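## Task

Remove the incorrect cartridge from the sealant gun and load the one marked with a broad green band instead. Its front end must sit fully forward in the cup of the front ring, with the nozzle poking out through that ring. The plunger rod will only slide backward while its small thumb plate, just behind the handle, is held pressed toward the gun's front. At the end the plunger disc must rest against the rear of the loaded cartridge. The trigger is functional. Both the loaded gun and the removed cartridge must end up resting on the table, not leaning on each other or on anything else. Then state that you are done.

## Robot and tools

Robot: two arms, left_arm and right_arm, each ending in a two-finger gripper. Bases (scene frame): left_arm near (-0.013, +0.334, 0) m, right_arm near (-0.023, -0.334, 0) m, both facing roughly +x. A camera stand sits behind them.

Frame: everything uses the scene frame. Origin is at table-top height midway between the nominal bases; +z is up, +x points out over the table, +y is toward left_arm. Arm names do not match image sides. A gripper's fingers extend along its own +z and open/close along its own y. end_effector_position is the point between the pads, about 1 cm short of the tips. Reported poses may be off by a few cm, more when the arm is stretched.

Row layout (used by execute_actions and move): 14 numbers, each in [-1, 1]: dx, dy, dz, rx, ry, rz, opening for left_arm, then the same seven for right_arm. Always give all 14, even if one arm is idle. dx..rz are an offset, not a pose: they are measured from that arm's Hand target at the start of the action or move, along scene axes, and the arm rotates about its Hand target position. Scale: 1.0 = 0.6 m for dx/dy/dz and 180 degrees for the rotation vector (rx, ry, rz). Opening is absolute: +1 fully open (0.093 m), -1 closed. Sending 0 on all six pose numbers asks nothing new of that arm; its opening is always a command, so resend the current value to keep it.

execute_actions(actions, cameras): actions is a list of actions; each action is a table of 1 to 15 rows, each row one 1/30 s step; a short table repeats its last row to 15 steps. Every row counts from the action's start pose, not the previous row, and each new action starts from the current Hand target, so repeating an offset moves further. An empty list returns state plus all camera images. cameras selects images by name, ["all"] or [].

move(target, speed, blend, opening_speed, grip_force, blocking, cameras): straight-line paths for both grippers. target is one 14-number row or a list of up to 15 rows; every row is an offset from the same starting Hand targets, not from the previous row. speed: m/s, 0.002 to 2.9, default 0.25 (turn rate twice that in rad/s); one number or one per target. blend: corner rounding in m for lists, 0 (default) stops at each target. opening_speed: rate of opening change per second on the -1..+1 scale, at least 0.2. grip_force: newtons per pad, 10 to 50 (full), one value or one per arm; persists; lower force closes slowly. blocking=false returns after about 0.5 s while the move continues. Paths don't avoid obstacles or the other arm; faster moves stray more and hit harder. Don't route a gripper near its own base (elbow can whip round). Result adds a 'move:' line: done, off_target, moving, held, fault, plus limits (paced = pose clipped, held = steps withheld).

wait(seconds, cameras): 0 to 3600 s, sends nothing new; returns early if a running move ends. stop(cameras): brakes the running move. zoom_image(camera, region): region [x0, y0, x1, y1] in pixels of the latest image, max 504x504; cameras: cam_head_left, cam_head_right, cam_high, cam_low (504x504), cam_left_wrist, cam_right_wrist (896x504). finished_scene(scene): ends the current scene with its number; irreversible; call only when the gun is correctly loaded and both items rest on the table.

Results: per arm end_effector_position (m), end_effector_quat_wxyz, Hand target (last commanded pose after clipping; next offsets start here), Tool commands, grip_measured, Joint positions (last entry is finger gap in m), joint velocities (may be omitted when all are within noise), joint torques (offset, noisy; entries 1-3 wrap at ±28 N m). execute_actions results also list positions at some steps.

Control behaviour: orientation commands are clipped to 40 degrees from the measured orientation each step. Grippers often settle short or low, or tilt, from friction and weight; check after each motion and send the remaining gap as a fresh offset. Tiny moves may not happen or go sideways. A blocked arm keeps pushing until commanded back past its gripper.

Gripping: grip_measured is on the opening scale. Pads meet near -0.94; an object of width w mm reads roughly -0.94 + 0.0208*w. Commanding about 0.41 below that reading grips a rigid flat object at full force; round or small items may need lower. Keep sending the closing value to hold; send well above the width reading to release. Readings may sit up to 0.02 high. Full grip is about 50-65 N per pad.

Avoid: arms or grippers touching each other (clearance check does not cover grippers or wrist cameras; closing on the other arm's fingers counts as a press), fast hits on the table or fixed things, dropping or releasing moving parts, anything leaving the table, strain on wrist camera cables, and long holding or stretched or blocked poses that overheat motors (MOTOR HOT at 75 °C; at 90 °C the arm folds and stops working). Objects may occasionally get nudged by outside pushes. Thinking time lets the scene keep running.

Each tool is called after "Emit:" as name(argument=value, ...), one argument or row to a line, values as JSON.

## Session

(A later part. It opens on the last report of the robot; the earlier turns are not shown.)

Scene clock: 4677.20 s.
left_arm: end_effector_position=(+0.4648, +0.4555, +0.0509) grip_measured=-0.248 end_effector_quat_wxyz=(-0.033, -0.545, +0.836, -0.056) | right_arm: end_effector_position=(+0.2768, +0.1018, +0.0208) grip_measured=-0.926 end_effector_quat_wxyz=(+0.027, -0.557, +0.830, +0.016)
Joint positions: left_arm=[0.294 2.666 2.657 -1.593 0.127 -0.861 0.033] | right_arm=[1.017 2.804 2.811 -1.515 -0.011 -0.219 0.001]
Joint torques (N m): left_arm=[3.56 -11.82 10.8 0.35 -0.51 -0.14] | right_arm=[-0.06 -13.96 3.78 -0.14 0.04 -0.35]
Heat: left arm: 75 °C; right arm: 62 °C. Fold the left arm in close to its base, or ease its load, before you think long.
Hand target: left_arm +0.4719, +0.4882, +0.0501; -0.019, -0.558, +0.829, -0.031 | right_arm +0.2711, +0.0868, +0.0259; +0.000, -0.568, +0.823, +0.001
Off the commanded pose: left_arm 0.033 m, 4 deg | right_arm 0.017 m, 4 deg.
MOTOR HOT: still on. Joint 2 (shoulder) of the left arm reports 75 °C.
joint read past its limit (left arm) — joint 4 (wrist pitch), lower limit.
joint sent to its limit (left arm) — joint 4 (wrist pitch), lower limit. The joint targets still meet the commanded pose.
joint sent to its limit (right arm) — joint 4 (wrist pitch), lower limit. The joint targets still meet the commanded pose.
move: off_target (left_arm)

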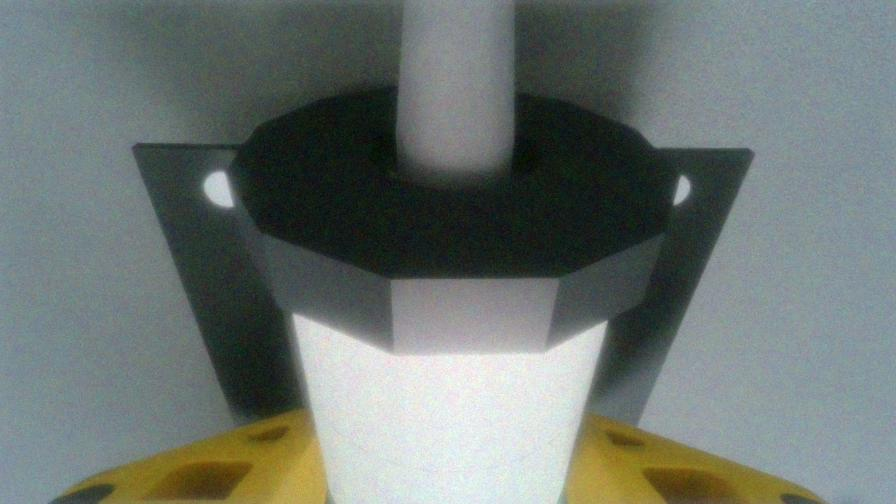

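Emit:
move(
  target=[
    [-0.010,-0.048,0.004,0,0,0.0,-0.3,-0.0,-0.0,-0.0,0,0,0.0,-1],
    [-0.010,-0.048,0.004,0,0,0.0,0.3,-0.0,-0.0,-0.0,0,0,0.0,-1],
    [-0.020,-0.048,0.14,0,0,0.0,0.3,-0.0,-0.0,-0.0,0,0,0.0,-1],
  ],
  speed=0.15,
  cameras=["cam_left_wrist","cam_low"],
)

Scene clock: 4686.20 s.
left_arm: end_effector_position=(+0.4608, +0.4553, +0.1214) grip_measured=+0.298 end_effector_quat_wxyz=(+0.036, -0.551, +0.832, -0.056) | right_arm: end_effector_position=(+0.2795, +0.1009, +0.0199) grip_measured=-0.926 end_effector_quat_wxyz=(+0.030, -0.562, +0.826, +0.012)
Joint positions: left_arm=[0.282 2.47 2.57 -1.569 0.085 -0.895 0.06] | right_arm=[1.015 2.804 2.807 -1.509 -0.001 -0.233 0.001]
Joint torques (N m): left_arm=[0.25 -15.46 5.71 0.43 -0.14 -0.34] | right_arm=[0.1 -13.96 4.07 -0.18 -0.04 -0.18]
Heat: left arm: 75 °C; right arm: 68 °C. Fold the left arm in close to its base, or ease its load, before you think long.
Hand target: left_arm +0.4598, +0.4595, +0.1342; -0.019, -0.558, +0.829, -0.031 | right_arm +0.2710, +0.0868, +0.0258; +0.000, -0.568, +0.823, +0.001
Off the commanded pose: left_arm 0.013 m, 7 deg | right_arm 0.017 m, 4 deg.
MOTOR HOT: still on. Joint 2 (shoulder) of the left arm reports 75 °C.
joint read past its limit (left arm) — joint 4 (wrist pitch), lower limit.
joint sent to its limit (left arm) — joint 4 (wrist pitch), lower limit. The joint targets are off in orientation, not in position.
joint sent to its limit (right arm) — joint 4 (wrist pitch), lower limit. The joint targets still meet the commanded pose.
move: off_target (left_arm)
Images, in order (width x height): cam_low 504x504, cam_left_wrist 896x504.

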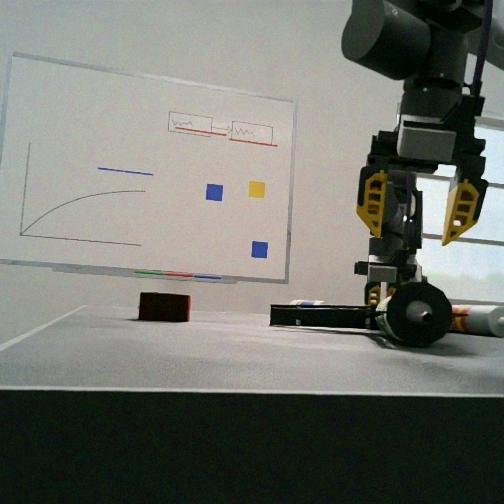

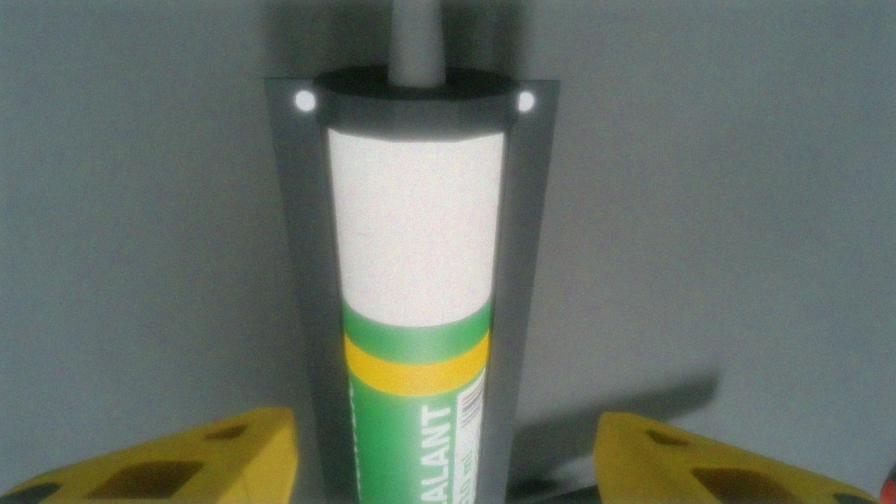

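Emit:
move(
  target=[
    [-0.13,-0.265,0.01,0,0,0.03,0.0,-0.0,-0.0,-0.0,0,0,0.0,-1],
  ],
  speed=0.25,
  cameras=["cam_left_wrist","cam_high"],
)

Scene clock: 4692.50 s.
left_arm: end_effector_position=(+0.3817, +0.2982, +0.1272) grip_measured=+0.002 end_effector_quat_wxyz=(-0.036, -0.588, +0.807, -0.022) | right_arm: end_effector_position=(+0.2795, +0.1009, +0.0199) grip_measured=-0.926 end_effector_quat_wxyz=(+0.030, -0.562, +0.826, +0.012)
Joint positions: left_arm=[-0.055 2.097 1.965 -1.467 0.079 -1.316 0.045] | right_arm=[1.015 2.804 2.807 -1.509 -0.001 -0.233 0.001]
Joint torques (N m): left_arm=[0.09 -13.96 5.72 0.16 -0.11 -0.35] | right_arm=[0.09 -13.97 4.07 -0.2 -0.04 -0.18]
Heat: left arm: 76 °C; right arm: 70 °C. Fold the left arm in close to its base, or ease its load, before you think long.
Hand target: left_arm +0.3818, +0.3004, +0.1402; -0.018, -0.596, +0.802, -0.032 | right_arm +0.2710, +0.0868, +0.0258; +0.000, -0.568, +0.823, +0.001
Off the commanded pose: left_arm 0.013 m, 3 deg | right_arm 0.017 m, 4 deg.
MOTOR HOT: still on. Joint 2 (shoulder) of the left arm reports 76 °C.
joint sent to its limit (right arm) — joint 4 (wrist pitch), lower limit. The joint targets still meet the commanded pose.
move: off_target (left_arm)
Images, in order (width x height): cam_high 504x504, cam_left_wrist 896x504.

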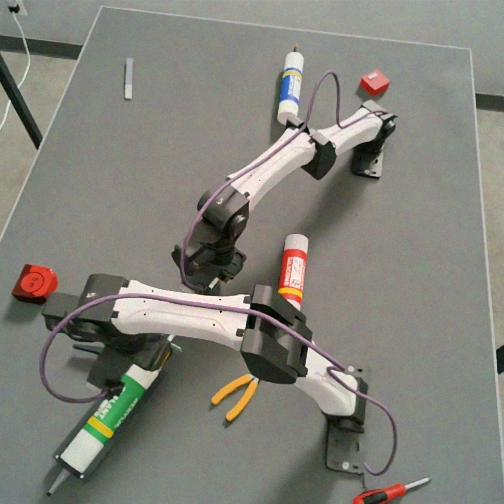

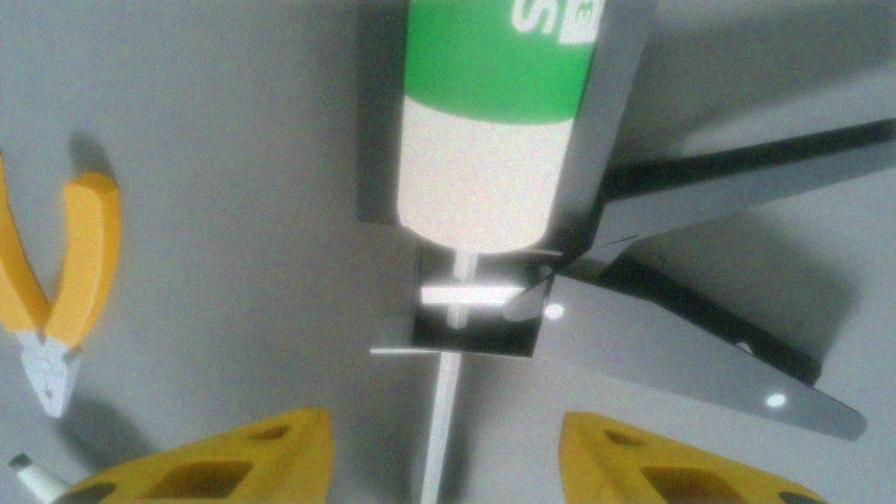

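Emit:
move(
  target=[
    [0,0,0,0,0,0.0,0.0,0.022,0.044,-0.0,0,0,0.0,-1],
  ],
  speed=0.06,
  cameras=["cam_left_wrist"],
)

Emit:
move(
  target=[
    [0,0,0,0,0,0.0,0.0,0.009,0.023,-0.0,0,0,0.0,-1],
  ],
  speed=0.06,
  cameras=["cam_left_wrist","cam_right_wrist"],
)

Scene clock: 4699.37 s.
left_arm: end_effector_position=(+0.3818, +0.2982, +0.1272) grip_measured=+0.002 end_effector_quat_wxyz=(-0.036, -0.589, +0.807, -0.022) | right_arm: end_effector_position=(+0.2802, +0.1019, +0.0216) grip_measured=-0.926 end_effector_quat_wxyz=(+0.033, -0.562, +0.826, +0.013)
Joint positions: left_arm=[-0.055 2.097 1.965 -1.467 0.079 -1.317 0.045] | right_arm=[1.015 2.816 2.838 -1.522 -0.001 -0.233 0.001]
Joint torques (N m): left_arm=[0.09 -13.97 5.7 0.14 -0.11 -0.36] | right_arm=[0.72 -11.75 7.35 0.76 -0.04 -0.1]
Heat: left arm: 78 °C; right arm: 73 °C. Fold the left arm in close to its base, or ease its load, before you think long.
Hand target: left_arm +0.3818, +0.3004, +0.1402; -0.018, -0.596, +0.802, -0.032 | right_arm +0.2842, +0.1133, +0.0257; +0.000, -0.568, +0.823, +0.001
Off the commanded pose: left_arm 0.013 m, 3 deg | right_arm 0.013 m, 4 deg.
MOTOR HOT: still on. Joint 2 (shoulder) of the left arm reports 78 °C.
elbow stopped short (right arm): the move would have taken joint 3 (elbow) straighter than the controller allows.
move: off_target (right_arm)

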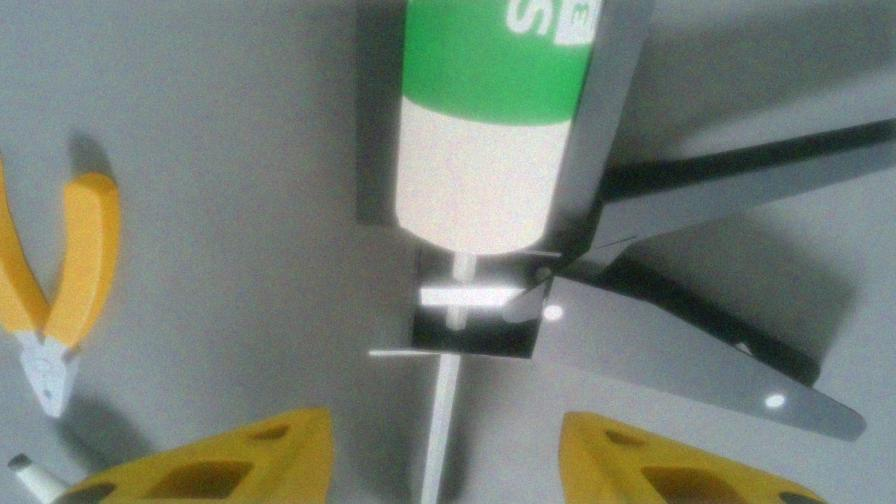

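Scene clock: 4700.57 s.
left_arm: end_effector_position=(+0.3818, +0.2982, +0.1272) grip_measured=+0.002 end_effector_quat_wxyz=(-0.036, -0.589, +0.807, -0.022) | right_arm: end_effector_position=(+0.2803, +0.1025, +0.0216) grip_measured=-0.926 end_effector_quat_wxyz=(+0.034, -0.562, +0.826, +0.013)
Joint positions: left_arm=[-0.055 2.097 1.965 -1.467 0.079 -1.317 0.045] | right_arm=[1.015 2.816 2.838 -1.52 -0.001 -0.233 0.001]
Joint torques (N m): left_arm=[0.08 -13.94 5.72 0.14 -0.11 -0.37] | right_arm=[1.16 -11.66 7.35 1.31 -0.03 -0.04]
Heat: left arm: 79 °C; right arm: 73 °C. Fold the left arm in close to its base, or ease its load, before you think long.
Hand target: left_arm +0.3818, +0.3004, +0.1402; -0.018, -0.596, +0.802, -0.032 | right_arm +0.2897, +0.1270, +0.0257; +0.000, -0.568, +0.823, +0.001
Off the commanded pose: left_arm 0.013 m, 3 deg | right_arm 0.027 m, 4 deg.
MOTOR HOT: still on. Joint 2 (shoulder) of the left arm reports 79 °C.
elbow stopped short (right arm): the move would have taken joint 3 (elbow) straighter than the controller allows.
move: off_target (right_arm)

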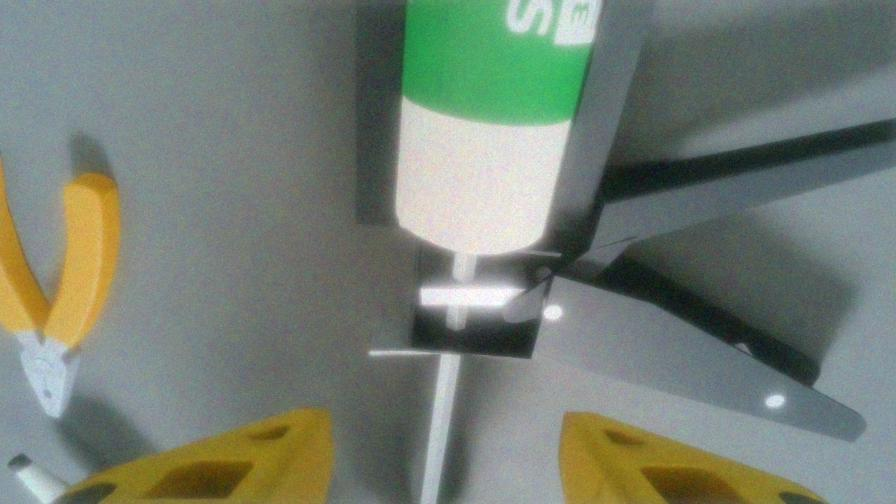

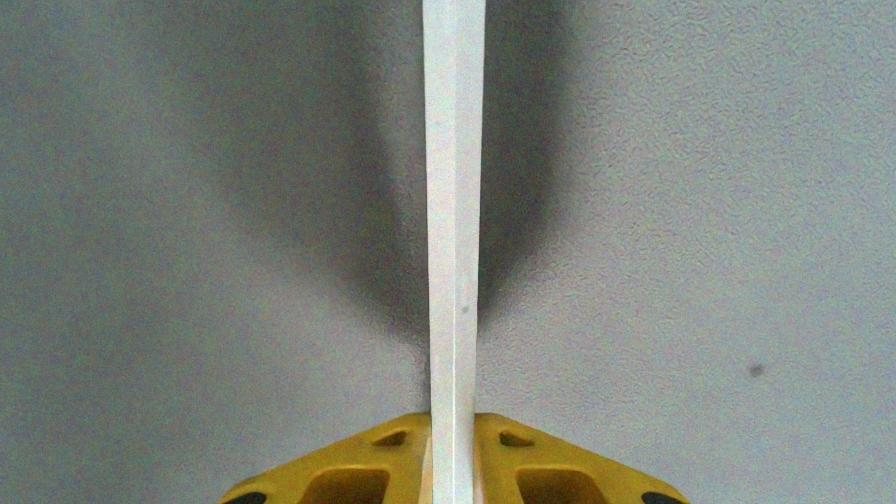

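Emit:
move(
  target=[
    [0,0,0,0,0,0.0,0.0,-0.016,-0.04,-0.0,0,0,0.0,-1],
    [-0.2,-0.05,0.03,0,0,0.0,0.0,-0.016,-0.04,-0.0,0,0,0.0,-0.3],
    [-0.35,-0.1,0.03,0,0,0.0,0.0,-0.016,-0.04,0.15,0,0,0.0,-0.3],
    [-0.4,-0.1,0.03,0,0,0.0,0.0,-0.2,-0.5,0.15,0,0,0.0,-0.3],
  ],
  speed=0.3,
  cameras=["cam_high"],
)

Emit:
zoom_image(
  camera="cam_high",
  region=[20, 250, 300, 500],
)

Scene clock: 4715.50 s.
left_arm: end_effector_position=(+0.1467, +0.2369, +0.1588) grip_measured=+0.002 end_effector_quat_wxyz=(-0.022, -0.591, +0.805, -0.040) | right_arm: end_effector_position=(+0.1709, -0.1710, +0.1150) grip_measured=-0.302 end_effector_quat_wxyz=(-0.003, -0.566, +0.825, +0.000)
Joint positions: left_arm=[-0.478 1.204 1.125 -1.439 0.074 -1.75 0.045] | right_arm=[0.75 1.507 1.189 -1.258 0 -0.506 0.031]
Joint torques (N m): left_arm=[-0.91 -4.29 5.79 0.05 -0.19 -0.37] | right_arm=[-0.02 -5.83 4.42 0.32 -0.05 -0.13]
Heat: left arm: 78 °C; right arm: 72 °C. Fold the left arm in close to its base, or ease its load, before you think long.
Hand target: left_arm +0.1419, +0.2404, +0.1582; -0.018, -0.596, +0.802, -0.032 | right_arm +0.1698, -0.1730, +0.1158; +0.000, -0.568, +0.823, +0.001
Off the commanded pose: left_arm 0.006 m, 1 deg | right_arm 0.002 m, 0 deg.
MOTOR HOT: still on. Joint 2 (shoulder) of the left arm reports 78 °C.
elbow stopped short (right arm): the move would have taken joint 3 (elbow) straighter than the controller allows.
move: done; target 2's new opening was sent with right_arm's hand 0.004 m and 4 deg from that target

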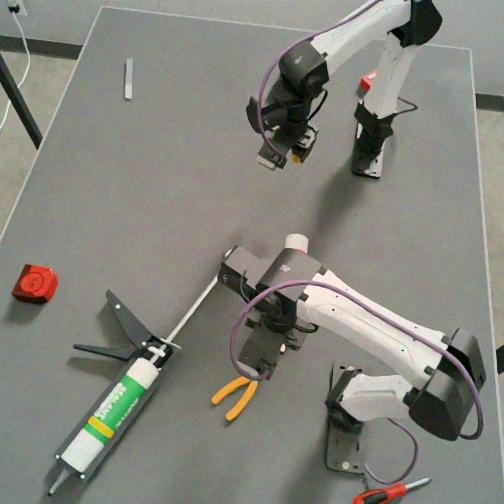

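Scaled by 1.800.

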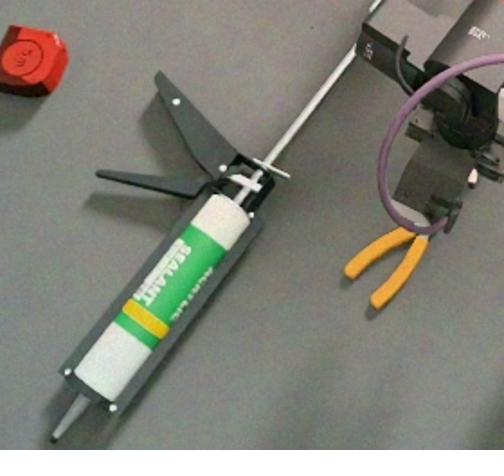

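Emit:
wait(
  seconds=40,
)

Scene clock: 4770.17 s.
left_arm: end_effector_position=(+0.1467, +0.2369, +0.1588) grip_measured=+0.002 end_effector_quat_wxyz=(-0.022, -0.591, +0.805, -0.040) | right_arm: end_effector_position=(+0.1709, -0.1710, +0.1150) grip_measured=-0.302 end_effector_quat_wxyz=(-0.003, -0.566, +0.824, +0.000)
Joint positions: left_arm=[-0.478 1.204 1.125 -1.439 0.074 -1.75 0.045] | right_arm=[0.75 1.507 1.189 -1.258 0 -0.507 0.031]
Joint torques (N m): left_arm=[-0.94 -4.31 5.79 0.06 -0.19 -0.36] | right_arm=[-0.02 -5.78 4.42 0.32 -0.06 -0.12]
Heat: left arm: 59 °C; right arm: 51 °C.
Hand target: left_arm +0.1419, +0.2404, +0.1582; -0.018, -0.596, +0.802, -0.032 | right_arm +0.1698, -0.1730, +0.1158; +0.000, -0.568, +0.823, +0.001
Tool commands: left_gripper/opening=+0.0 right_gripper/opening=-0.3
Off the commanded pose: left_arm 0.006 m, 1 deg | right_arm 0.002 m, 0 deg.
MOTOR HOT: cleared for the motors of the left arm.
wait: 40.00 s; at rest from the start

Emit:
move(
  target=[
    [0.485,0.2667,0.0,0.0233,0.0015,-0.0383,0.95,0.192,0.4717,-0.04,0,0,0.0,-0.3],
  ],
  speed=0.3,
  cameras=["cam_left_wrist","cam_right_wrist"],
)

Scene clock: 4783.53 s.
left_arm: end_effector_position=(+0.4307, +0.3983, +0.1550) grip_measured=+0.948 end_effector_quat_wxyz=(+0.039, -0.552, +0.833, -0.026) | right_arm: end_effector_position=(+0.2845, +0.1096, +0.0872) grip_measured=-0.302 end_effector_quat_wxyz=(+0.095, -0.569, +0.816, +0.035)
Joint positions: left_arm=[0.151 2.251 2.324 -1.55 0.014 -1.023 0.091] | right_arm=[1.017 2.691 2.842 -1.519 0 -0.253 0.031]
Joint torques (N m): left_arm=[-0.23 -10.73 9.21 0.23 -0.19 -0.04] | right_arm=[0.01 -11.62 7.06 0.63 -0.04 0.04]
Heat: left arm: 57 °C; right arm: 50 °C.
Hand target: left_arm +0.4328, +0.4006, +0.1582; +0.000, -0.547, +0.837, -0.001 | right_arm +0.2850, +0.1100, +0.0916; +0.000, -0.568, +0.823, +0.001
Off the commanded pose: left_arm 0.004 m, 5 deg | right_arm 0.005 m, 12 deg.
elbow stopped short (right arm): the move would have taken joint 3 (elbow) straighter than the controller allows.
joint sent to its limit (left arm) — joint 4 (wrist pitch), lower limit. The joint targets are off in orientation, not in position.
move: off_target (left_arm, right_arm)

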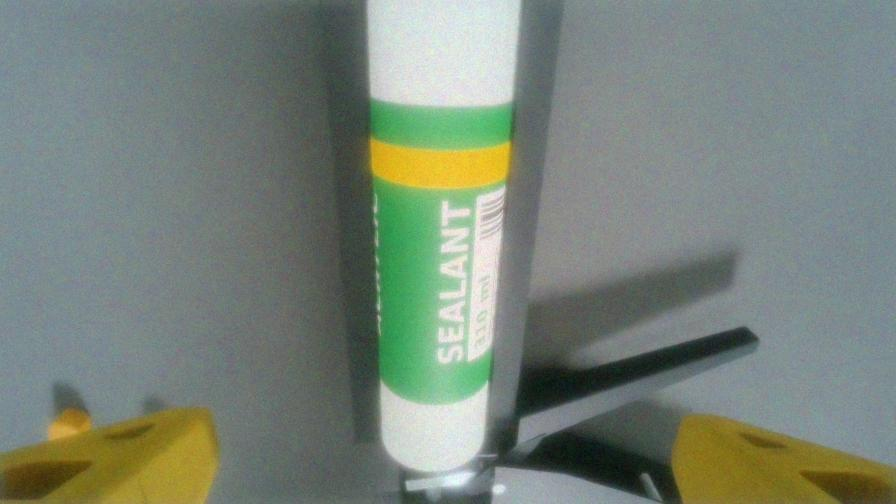

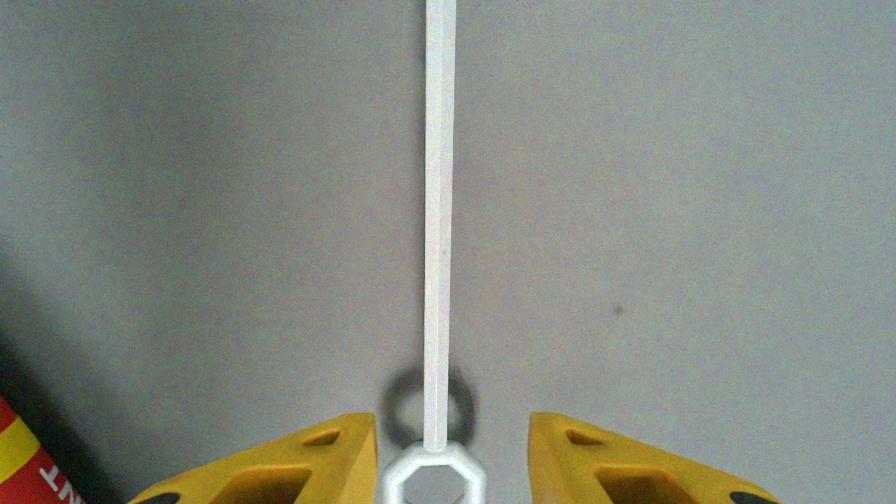

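Emit:
move(
  target=[
    [-0.0045,0.002,-0.17,0,0,0,0.95,-0.0055,0.0022,-0.09,0,0,0.0,-0.3],
    [-0.0045,0.002,-0.215,0,0,0,0.95,-0.0055,0.0022,-0.11,0,0,0.0,-0.3],
  ],
  speed=0.2,
  cameras=["cam_left_wrist","cam_right_wrist"],
)

Scene clock: 4792.27 s.
left_arm: end_effector_position=(+0.4272, +0.3979, +0.0451) grip_measured=+0.948 end_effector_quat_wxyz=(-0.005, -0.549, +0.836, -0.005) | right_arm: end_effector_position=(+0.2806, +0.1040, +0.0234) grip_measured=-0.302 end_effector_quat_wxyz=(+0.038, -0.568, +0.822, +0.014)
Joint positions: left_arm=[0.151 2.295 1.961 -1.241 0.014 -1.014 0.091] | right_arm=[1.017 2.816 2.846 -1.52 0 -0.246 0.031]
Joint torques (N m): left_arm=[0.1 -10.54 3.69 0.65 -0.22 -0.1] | right_arm=[0.7 -11.77 6.78 0.61 -0.04 0.04]
Heat: left arm: 60 °C; right arm: 53 °C.
Hand target: left_arm +0.4301, +0.4018, +0.0291; +0.000, -0.547, +0.837, -0.001 | right_arm +0.2817, +0.1112, +0.0256; +0.000, -0.568, +0.823, +0.001
Off the commanded pose: left_arm 0.017 m, 1 deg | right_arm 0.008 m, 5 deg.
elbow stopped short (right arm): the move would have taken joint 3 (elbow) straighter than the controller allows.
move: off_target (left_arm, right_arm)

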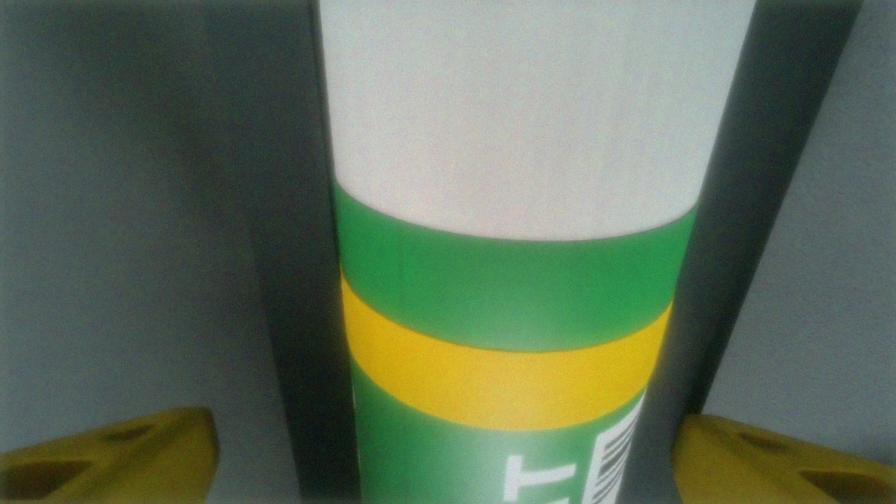

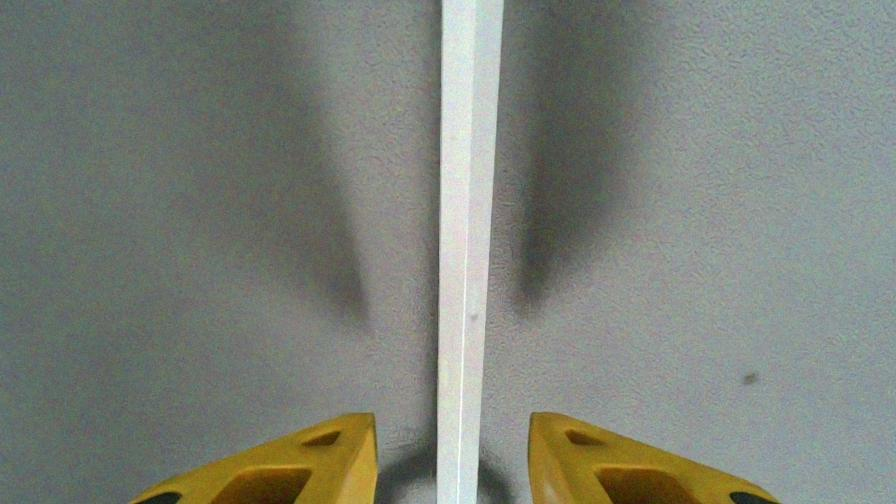

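Emit:
move(
  target=[
    [0.0,0.0,0.04,0,0,0,0.95,0,0,0,0,0,0.0,-0.3],
    [0.0165,-0.007,0.04,0,0,0,0.95,0,0,0,0,0,0.0,-0.3],
    [0.0165,-0.007,0.0,0,0,0,0.95,0,0,0,0,0,0.0,-1],
  ],
  speed=0.12,
  cameras=["cam_left_wrist"],
)

Scene clock: 4800.93 s.
left_arm: end_effector_position=(+0.4393, +0.3997, +0.0357) grip_measured=+0.948 end_effector_quat_wxyz=(+0.000, -0.549, +0.836, -0.007) | right_arm: end_effector_position=(+0.2808, +0.1041, +0.0235) grip_measured=-0.928 end_effector_quat_wxyz=(+0.038, -0.565, +0.824, +0.014)
Joint positions: left_arm=[0.151 2.345 2.008 -1.228 0.013 -1.014 0.091] | right_arm=[1.017 2.816 2.846 -1.519 0.001 -0.238 0.001]
Joint torques (N m): left_arm=[-1.09 -11.36 6.2 0.22 -0.2 -0.23] | right_arm=[0.7 -11.84 6.76 0.6 -0.05 -0.04]
Heat: left arm: 62 °C; right arm: 57 °C.
Hand target: left_arm +0.4400, +0.3976, +0.0291; +0.000, -0.547, +0.837, -0.001 | right_arm +0.2817, +0.1113, +0.0256; +0.000, -0.568, +0.823, +0.001
Off the commanded pose: left_arm 0.007 m, 1 deg | right_arm 0.008 m, 5 deg.
elbow stopped short (right arm): the move would have taken joint 3 (elbow) straighter than the controller allows.
move: done; target 3's new opening was sent with right_arm's hand 0.008 m and 5 deg from that target

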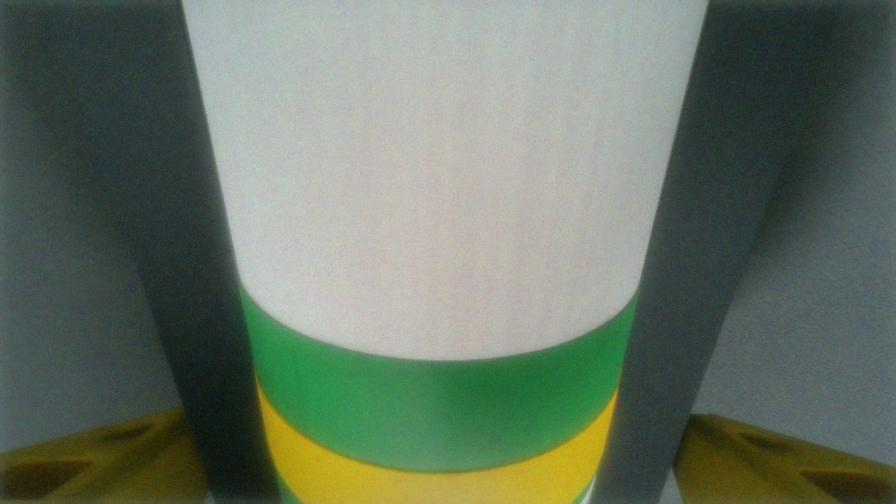

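Emit:
move(
  target=[
    [0.0,0.0,-0.008,0,0,0,0.95,0,0,0,0,0,0.0,-1],
    [0.0,0.0,-0.008,0,0,0,0.1,0,0,0,0,0,0.0,-1],
  ],
  speed=0.12,
  cameras=["cam_right_wrist"],
)

Emit:
move(
  target=[
    [0.0,-0.01,0.0,0,0,0,0.1,0.015,0.035,0,0,0,0.0,-1],
  ],
  speed=0.12,
  cameras=["cam_right_wrist"],
)

Emit:
move(
  target=[
    [0.0,-0.01,0.0,0,0,0,0.1,0.015,0.035,0,0,0,0.0,-1],
  ],
  speed=0.12,
  cameras=["cam_right_wrist","cam_left_wrist","cam_high"],
)

Scene clock: 4810.77 s.
left_arm: end_effector_position=(+0.4395, +0.4002, +0.0327) grip_measured=+0.430 end_effector_quat_wxyz=(+0.002, -0.549, +0.836, -0.006) | right_arm: end_effector_position=(+0.2808, +0.1041, +0.0235) grip_measured=-0.928 end_effector_quat_wxyz=(+0.038, -0.564, +0.825, +0.014)
Joint positions: left_arm=[0.15 2.345 1.996 -1.213 0.009 -1.014 0.066] | right_arm=[1.017 2.816 2.846 -1.519 0.001 -0.236 0.001]
Joint torques (N m): left_arm=[-1.05 -11.08 6.01 0.28 -0.18 -0.24] | right_arm=[0.7 -11.78 6.75 0.62 -0.05 -0.06]
Heat: left arm: 66 °C; right arm: 61 °C.
Hand target: left_arm +0.4400, +0.3975, +0.0244; +0.000, -0.547, +0.837, +0.000 | right_arm +0.2817, +0.1113, +0.0256; +0.000, -0.568, +0.823, +0.001
Off the commanded pose: left_arm 0.009 m, 1 deg | right_arm 0.008 m, 5 deg.
elbow stopped short (right arm): the move would have taken joint 3 (elbow) straighter than the controller allows.
move: done

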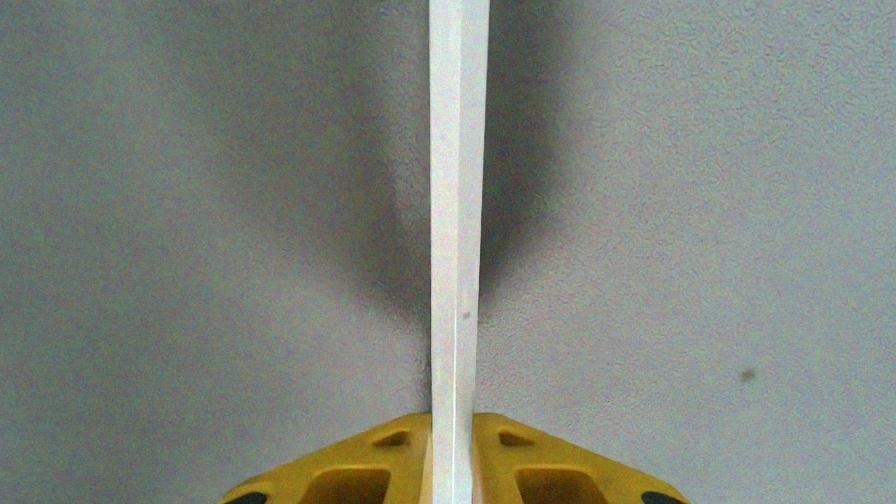

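Scene clock: 4811.47 s.
left_arm: end_effector_position=(+0.4403, +0.4000, +0.0327) grip_measured=+0.446 end_effector_quat_wxyz=(+0.005, -0.548, +0.836, -0.004) | right_arm: end_effector_position=(+0.2807, +0.1058, +0.0236) grip_measured=-0.928 end_effector_quat_wxyz=(+0.041, -0.562, +0.826, +0.015)
Joint positions: left_arm=[0.148 2.345 1.996 -1.21 0.004 -1.015 0.067] | right_arm=[1.019 2.816 2.846 -1.513 0.002 -0.23 0.001]
Joint torques (N m): left_arm=[-2.02 -11.44 5.39 0.29 -0.13 -0.36] | right_arm=[1.18 -11.55 6.76 1.47 -0.06 -0.02]
Heat: left arm: 66 °C; right arm: 61 °C.
Hand target: left_arm +0.4400, +0.3916, +0.0244; +0.001, -0.547, +0.837, +0.000 | right_arm +0.2906, +0.1324, +0.0256; +0.000, -0.568, +0.823, +0.001
Off the commanded pose: left_arm 0.012 m, 1 deg | right_arm 0.028 m, 5 deg.
elbow stopped short (right arm): the move would have taken joint 3 (elbow) straighter than the controller allows.
move: off_target (left_arm, right_arm)

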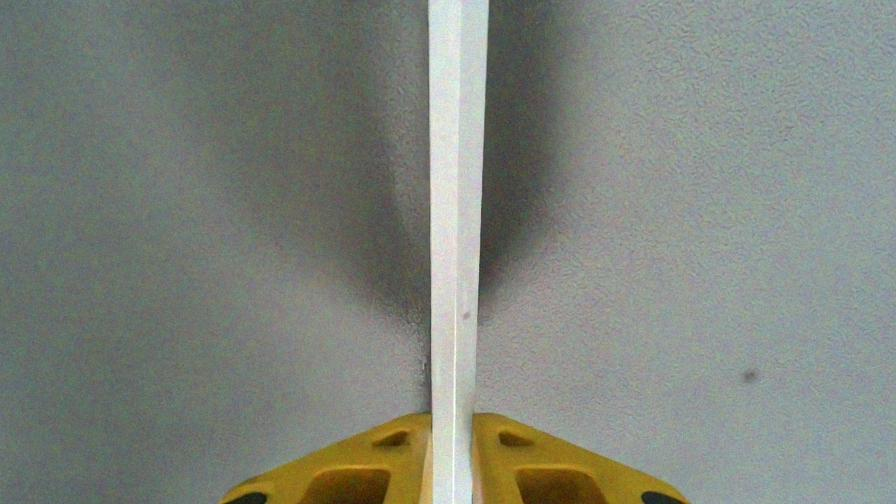

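Scene clock: 4812.50 s.
left_arm: end_effector_position=(+0.4409, +0.3996, +0.0324) grip_measured=+0.451 end_effector_quat_wxyz=(+0.007, -0.547, +0.837, -0.003) | right_arm: end_effector_position=(+0.2808, +0.1071, +0.0235) grip_measured=-0.928 end_effector_quat_wxyz=(+0.044, -0.561, +0.827, +0.012)
Joint positions: left_arm=[0.145 2.345 1.995 -1.206 -0.001 -1.015 0.067] | right_arm=[1.023 2.817 2.846 -1.508 0.01 -0.223 0.001]
Joint torques (N m): left_arm=[-2.96 -11.71 4.97 0.25 -0.08 -0.49] | right_arm=[1.5 -11.48 6.67 2.21 -0.12 -0.05]
Heat: left arm: 67 °C; right arm: 61 °C.
Hand target: left_arm +0.4399, +0.3855, +0.0244; +0.000, -0.547, +0.837, +0.000 | right_arm +0.2996, +0.1533, +0.0257; +0.000, -0.568, +0.823, +0.001
Off the commanded pose: left_arm 0.016 m, 1 deg | right_arm 0.050 m, 5 deg.
elbow stopped short (right arm): the move would have taken joint 3 (elbow) straighter than the controller allows.
move: off_target (left_arm, right_arm)
Images, in order (width x height): cam_high 504x504, cam_left_wrist 896x504, cam_right_wrist 896x504.

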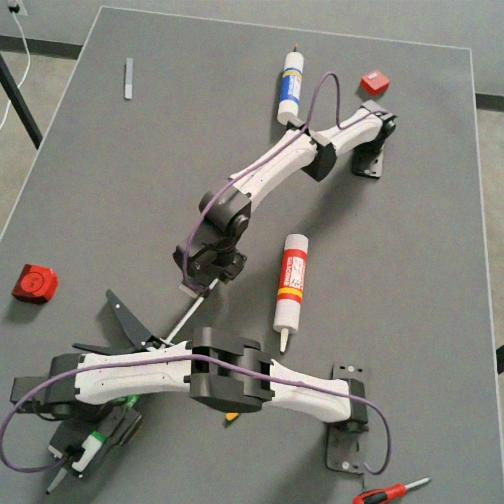

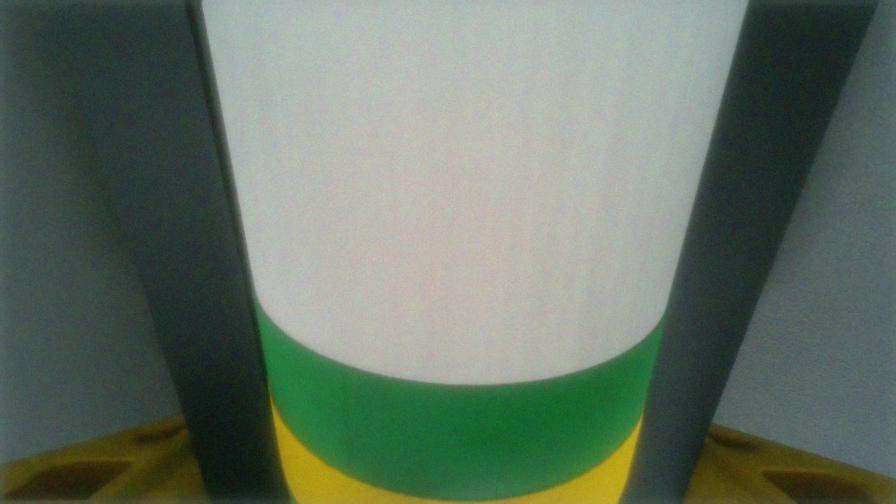

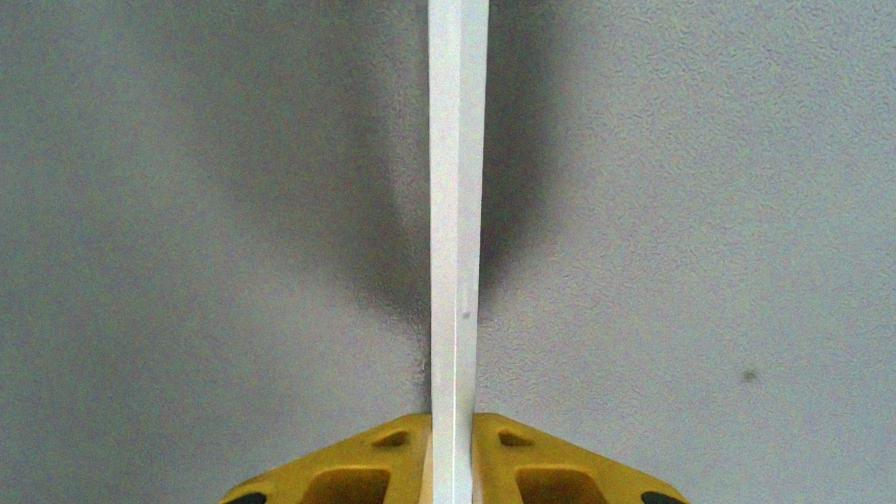

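Emit:
move(
  target=[
    [-0.01,-0.025,0.0,0,0,0,0.1,0.03,0.07,0,0,0,0.0,-1],
  ],
  speed=0.15,
  cameras=["cam_right_wrist"],
)

Emit:
move(
  target=[
    [-0.02,-0.045,0.0,0,0,0,0.1,0.03,0.07,0,0,0,0.0,-1],
  ],
  speed=0.15,
  cameras=["cam_right_wrist","cam_left_wrist"],
)

Scene clock: 4822.43 s.
left_arm: end_effector_position=(+0.4405, +0.3991, +0.0315) grip_measured=+0.451 end_effector_quat_wxyz=(+0.024, -0.547, +0.837, +0.009) | right_arm: end_effector_position=(+0.2812, +0.1085, +0.0237) grip_measured=-0.928 end_effector_quat_wxyz=(+0.051, -0.560, +0.827, +0.004)
Joint positions: left_arm=[0.131 2.321 1.949 -1.165 -0.037 -1.028 0.067] | right_arm=[1.03 2.817 2.846 -1.503 0.029 -0.216 0.001]
Joint torques (N m): left_arm=[-4.49 -12.3 3.93 0.14 0.21 -0.68] | right_arm=[2.18 -11.47 6.76 3.47 -0.24 -0.03]
Heat: left arm: 69 °C; right arm: 63 °C.
Hand target: left_arm +0.4339, +0.3706, +0.0243; +0.000, -0.547, +0.837, +0.000 | right_arm +0.3176, +0.1953, +0.0257; +0.000, -0.568, +0.823, +0.001
Off the commanded pose: left_arm 0.030 m, 3 deg | right_arm 0.094 m, 6 deg.
elbow stopped short (right arm): the move would have taken joint 3 (elbow) straighter than the controller allows.
move: off_target (left_arm, right_arm)

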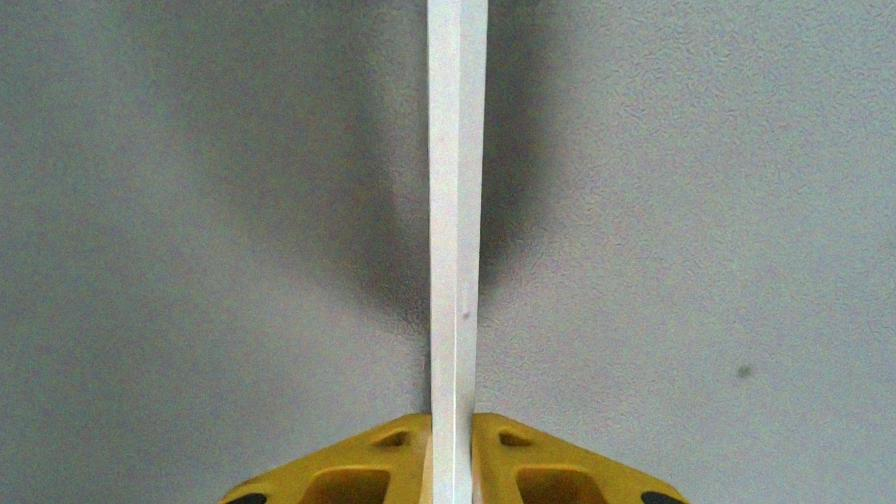

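Scene clock: 4824.07 s.
left_arm: end_effector_position=(+0.4397, +0.3980, +0.0316) grip_measured=+0.451 end_effector_quat_wxyz=(+0.062, -0.547, +0.834, +0.036) | right_arm: end_effector_position=(+0.2815, +0.1097, +0.0239) grip_measured=-0.928 end_effector_quat_wxyz=(+0.056, -0.560, +0.826, -0.003)
Joint positions: left_arm=[0.097 2.272 1.859 -1.083 -0.121 -1.06 0.067] | right_arm=[1.036 2.817 2.846 -1.498 0.048 -0.211 0.001]
Joint torques (N m): left_arm=[-6.67 -12.6 3.99 -0.26 0.87 -0.95] | right_arm=[2.82 -11.66 6.78 4.46 -0.35 -0.03]
Heat: left arm: 70 °C; right arm: 63 °C.
Hand target: left_arm +0.4220, +0.3436, +0.0243; +0.000, -0.547, +0.837, +0.000 | right_arm +0.3357, +0.2373, +0.0257; +0.000, -0.568, +0.823, +0.001
Off the commanded pose: left_arm 0.058 m, 8 deg | right_arm 0.139 m, 6 deg.
elbow stopped short (right arm): the move would have taken joint 3 (elbow) straighter than the controller allows.
move: off_target (left_arm, right_arm)
Images, in order (width x height): cam_left_wrist 896x504, cam_right_wrist 896x504.

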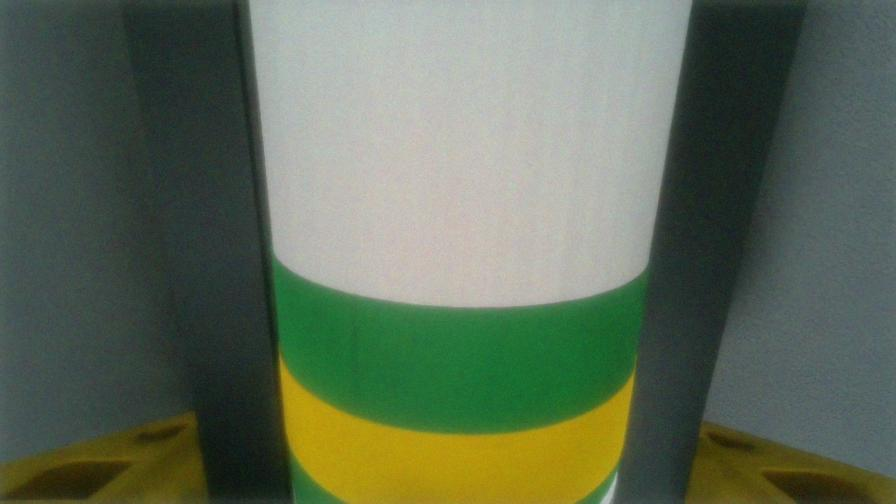

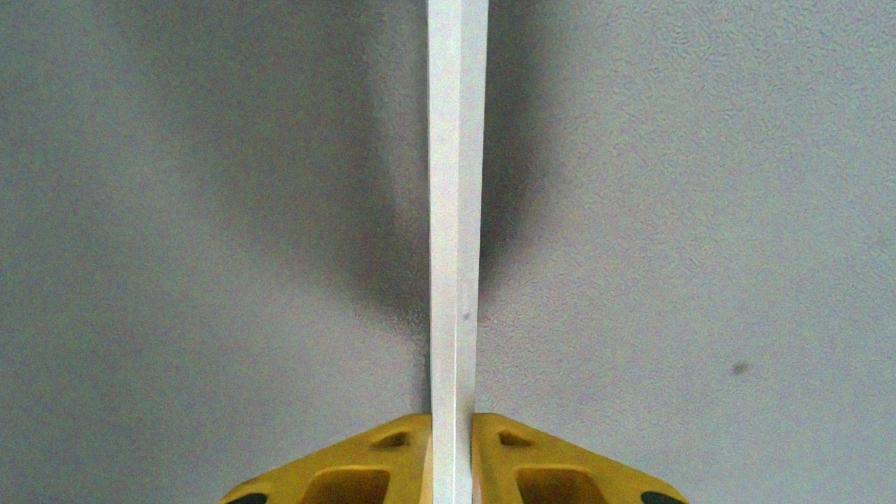

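Emit:
move(
  target=[
    [0.03,0.085,0.0,0,0,0,0.1,-0.08,-0.2,0,0,0,0.0,-1],
    [0.03,0.085,0.0,0,0,0,0.95,-0.08,-0.2,0,0,0,0.0,-1],
    [0.03,0.085,0.2,0,0,0,0.95,-0.08,-0.2,0,0,0,0.0,-0.3],
    [0.03,0.085,0.2,0,0,0,0.5,-0.08,-0.2,0.15,0,0,0.0,-0.3],
    [-0.03,-0.1,0.2,0,0,0,0.5,-0.3,-0.6,0.15,0,0,0.0,-0.3],
  ],
  speed=0.25,
  cameras=["cam_left_wrist"],
)

Scene clock: 4843.67 s.
left_arm: end_effector_position=(+0.4094, +0.2829, +0.1284) grip_measured=+0.502 end_effector_quat_wxyz=(-0.008, -0.540, +0.842, +0.007) | right_arm: end_effector_position=(+0.1577, -0.1210, +0.1138) grip_measured=-0.302 end_effector_quat_wxyz=(-0.002, -0.566, +0.824, -0.005)
Joint positions: left_arm=[-0.119 2.24 2.199 -1.552 0.001 -1.261 0.069] | right_arm=[0.923 1.606 1.282 -1.253 0.008 -0.333 0.031]
Joint torques (N m): left_arm=[-0.13 -15.16 5.64 -0.05 -0.1 -0.39] | right_arm=[-0.03 -6.75 4.27 0.25 -0.12 -0.11]
Heat: left arm: 74 °C; right arm: 66 °C.
Hand target: left_arm +0.4039, +0.2836, +0.1442; +0.000, -0.547, +0.837, +0.000 | right_arm +0.1557, -0.1227, +0.1157; +0.001, -0.568, +0.823, +0.001
Off the commanded pose: left_arm 0.017 m, 2 deg | right_arm 0.003 m, 1 deg.
elbow stopped short (right arm): the move would have taken joint 3 (elbow) straighter than the controller allows.
joint sent to its limit (left arm) — joint 4 (wrist pitch), lower limit. The joint targets still meet the commanded pose.
move: off_target (left_arm); target 2's new opening was sent with left_arm's hand 0.009 m and 3 deg from that target; target 3's new opening was sent with right_arm's hand 0.014 m and 5 deg from that target; target 4's new opening was sent with left_arm's hand 0.014 m and 3 deg from that target

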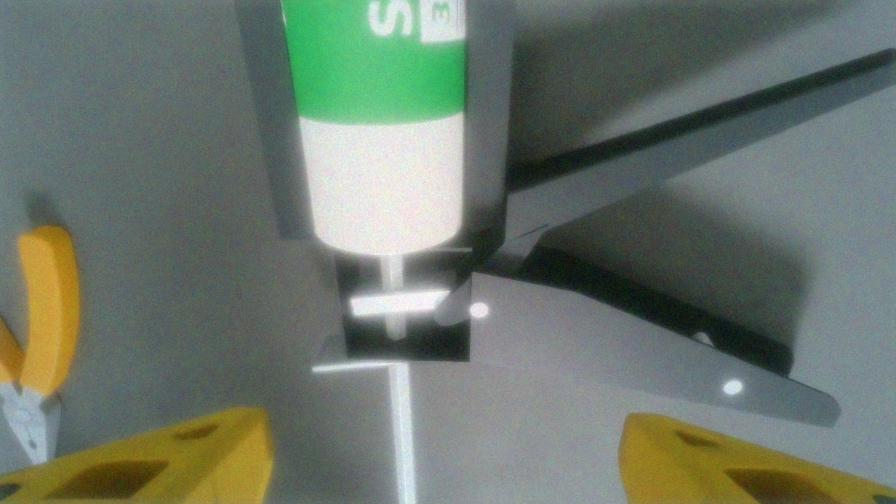

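Emit:
move(
  target=[
    [-0.103,0.018,-0.06,0.0846,-0.2326,-0.4922,-0.57,0,0,0,0,0,0.0,-0.3],
  ],
  speed=0.3,
  cameras=["cam_left_wrist"],
)

Emit:
zoom_image(
  camera="cam_left_wrist",
  region=[200, 100, 600, 400],
)

Scene clock: 4863.93 s.
left_arm: end_effector_position=(+0.3394, +0.2934, +0.1005) grip_measured=-0.568 end_effector_quat_wxyz=(+0.313, +0.207, +0.923, -0.081) | right_arm: end_effector_position=(+0.1577, -0.1210, +0.1138) grip_measured=-0.302 end_effector_quat_wxyz=(-0.002, -0.566, +0.824, -0.005)
Joint positions: left_arm=[0.026 1.419 0.857 -0.412 0.297 0.374 0.018] | right_arm=[0.923 1.606 1.282 -1.253 0.008 -0.333 0.031]
Joint torques (N m): left_arm=[0.55 -7.47 6.74 1.58 0.24 0.02] | right_arm=[-0.05 -6.75 4.45 0.31 -0.12 -0.11]
Heat: left arm: 77 °C; right arm: 57 °C. Fold the left arm in close to its base, or ease its load, before you think long.
Hand target: left_arm +0.3422, +0.2944, +0.1083; +0.333, +0.215, +0.915, -0.078 | right_arm +0.1557, -0.1227, +0.1157; +0.001, -0.568, +0.823, +0.001
Off the commanded pose: left_arm 0.008 m, 3 deg | right_arm 0.003 m, 1 deg.
MOTOR HOT: joint 2 (shoulder) of the left arm reports 77 °C; the controller's stop level is 90 °C. To cool a motor, set the load down, stop pushing, or move to a pose that needs little force.
move: off_target (left_arm)

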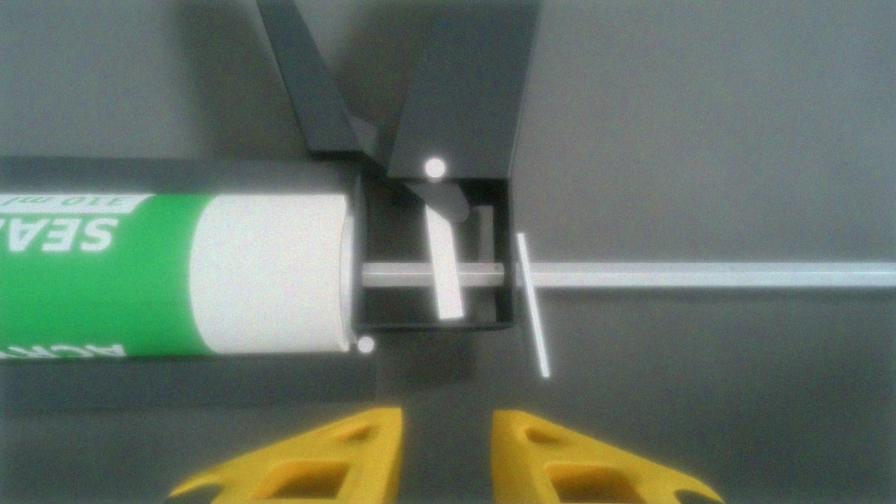

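Scaled by 1.260.

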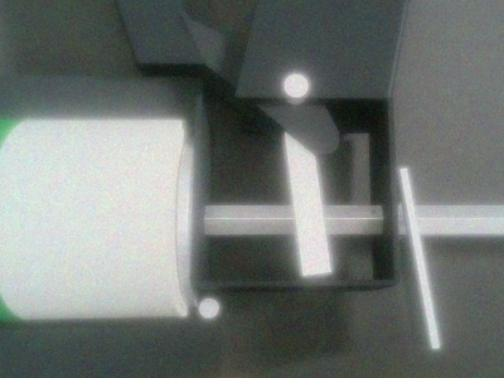

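Emit:
move(
  target=[
    [-0.3,-0.05,0.06,0,0,0,-0.57,0.12,0.33,0.0,0.303,-0.143,0.0,-1],
  ],
  speed=0.3,
  cameras=["cam_right_wrist"],
)

Scene clock: 4885.90 s.
left_arm: end_effector_position=(+0.1634, +0.2641, +0.1451) grip_measured=-0.568 end_effector_quat_wxyz=(+0.333, +0.218, +0.914, -0.079) | right_arm: end_effector_position=(+0.2301, +0.0725, +0.1172) grip_measured=-0.972 end_effector_quat_wxyz=(+0.434, -0.492, +0.714, +0.246)
Joint positions: left_arm=[-0.258 0.556 0.631 -0.957 0.133 0.161 0.018] | right_arm=[1.02 1.714 0.908 0.274 -0.131 -0.165 0]
Joint torques (N m): left_arm=[-0.9 -0.16 7.42 1.46 -0.05 -0.34] | right_arm=[0.65 -6.13 5.19 2.38 -0.14 0.05]
Heat: left arm: 69 °C; right arm: 53 °C.
Hand target: left_arm +0.1621, +0.2644, +0.1442; +0.333, +0.215, +0.915, -0.078 | right_arm +0.2277, +0.0753, +0.1156; +0.435, -0.491, +0.711, +0.253
Off the commanded pose: left_arm 0.001 m, 0 deg | right_arm 0.004 m, 1 deg.
MOTOR HOT: cleared for the motors of the left arm.
move: done

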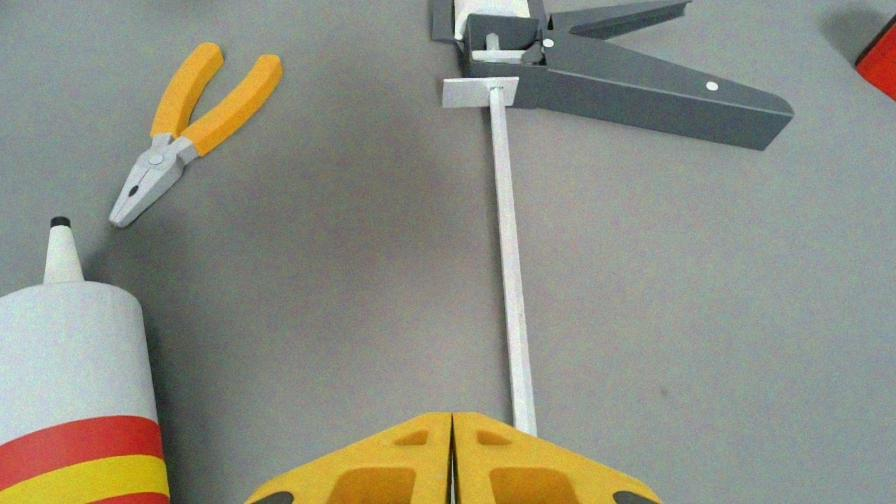

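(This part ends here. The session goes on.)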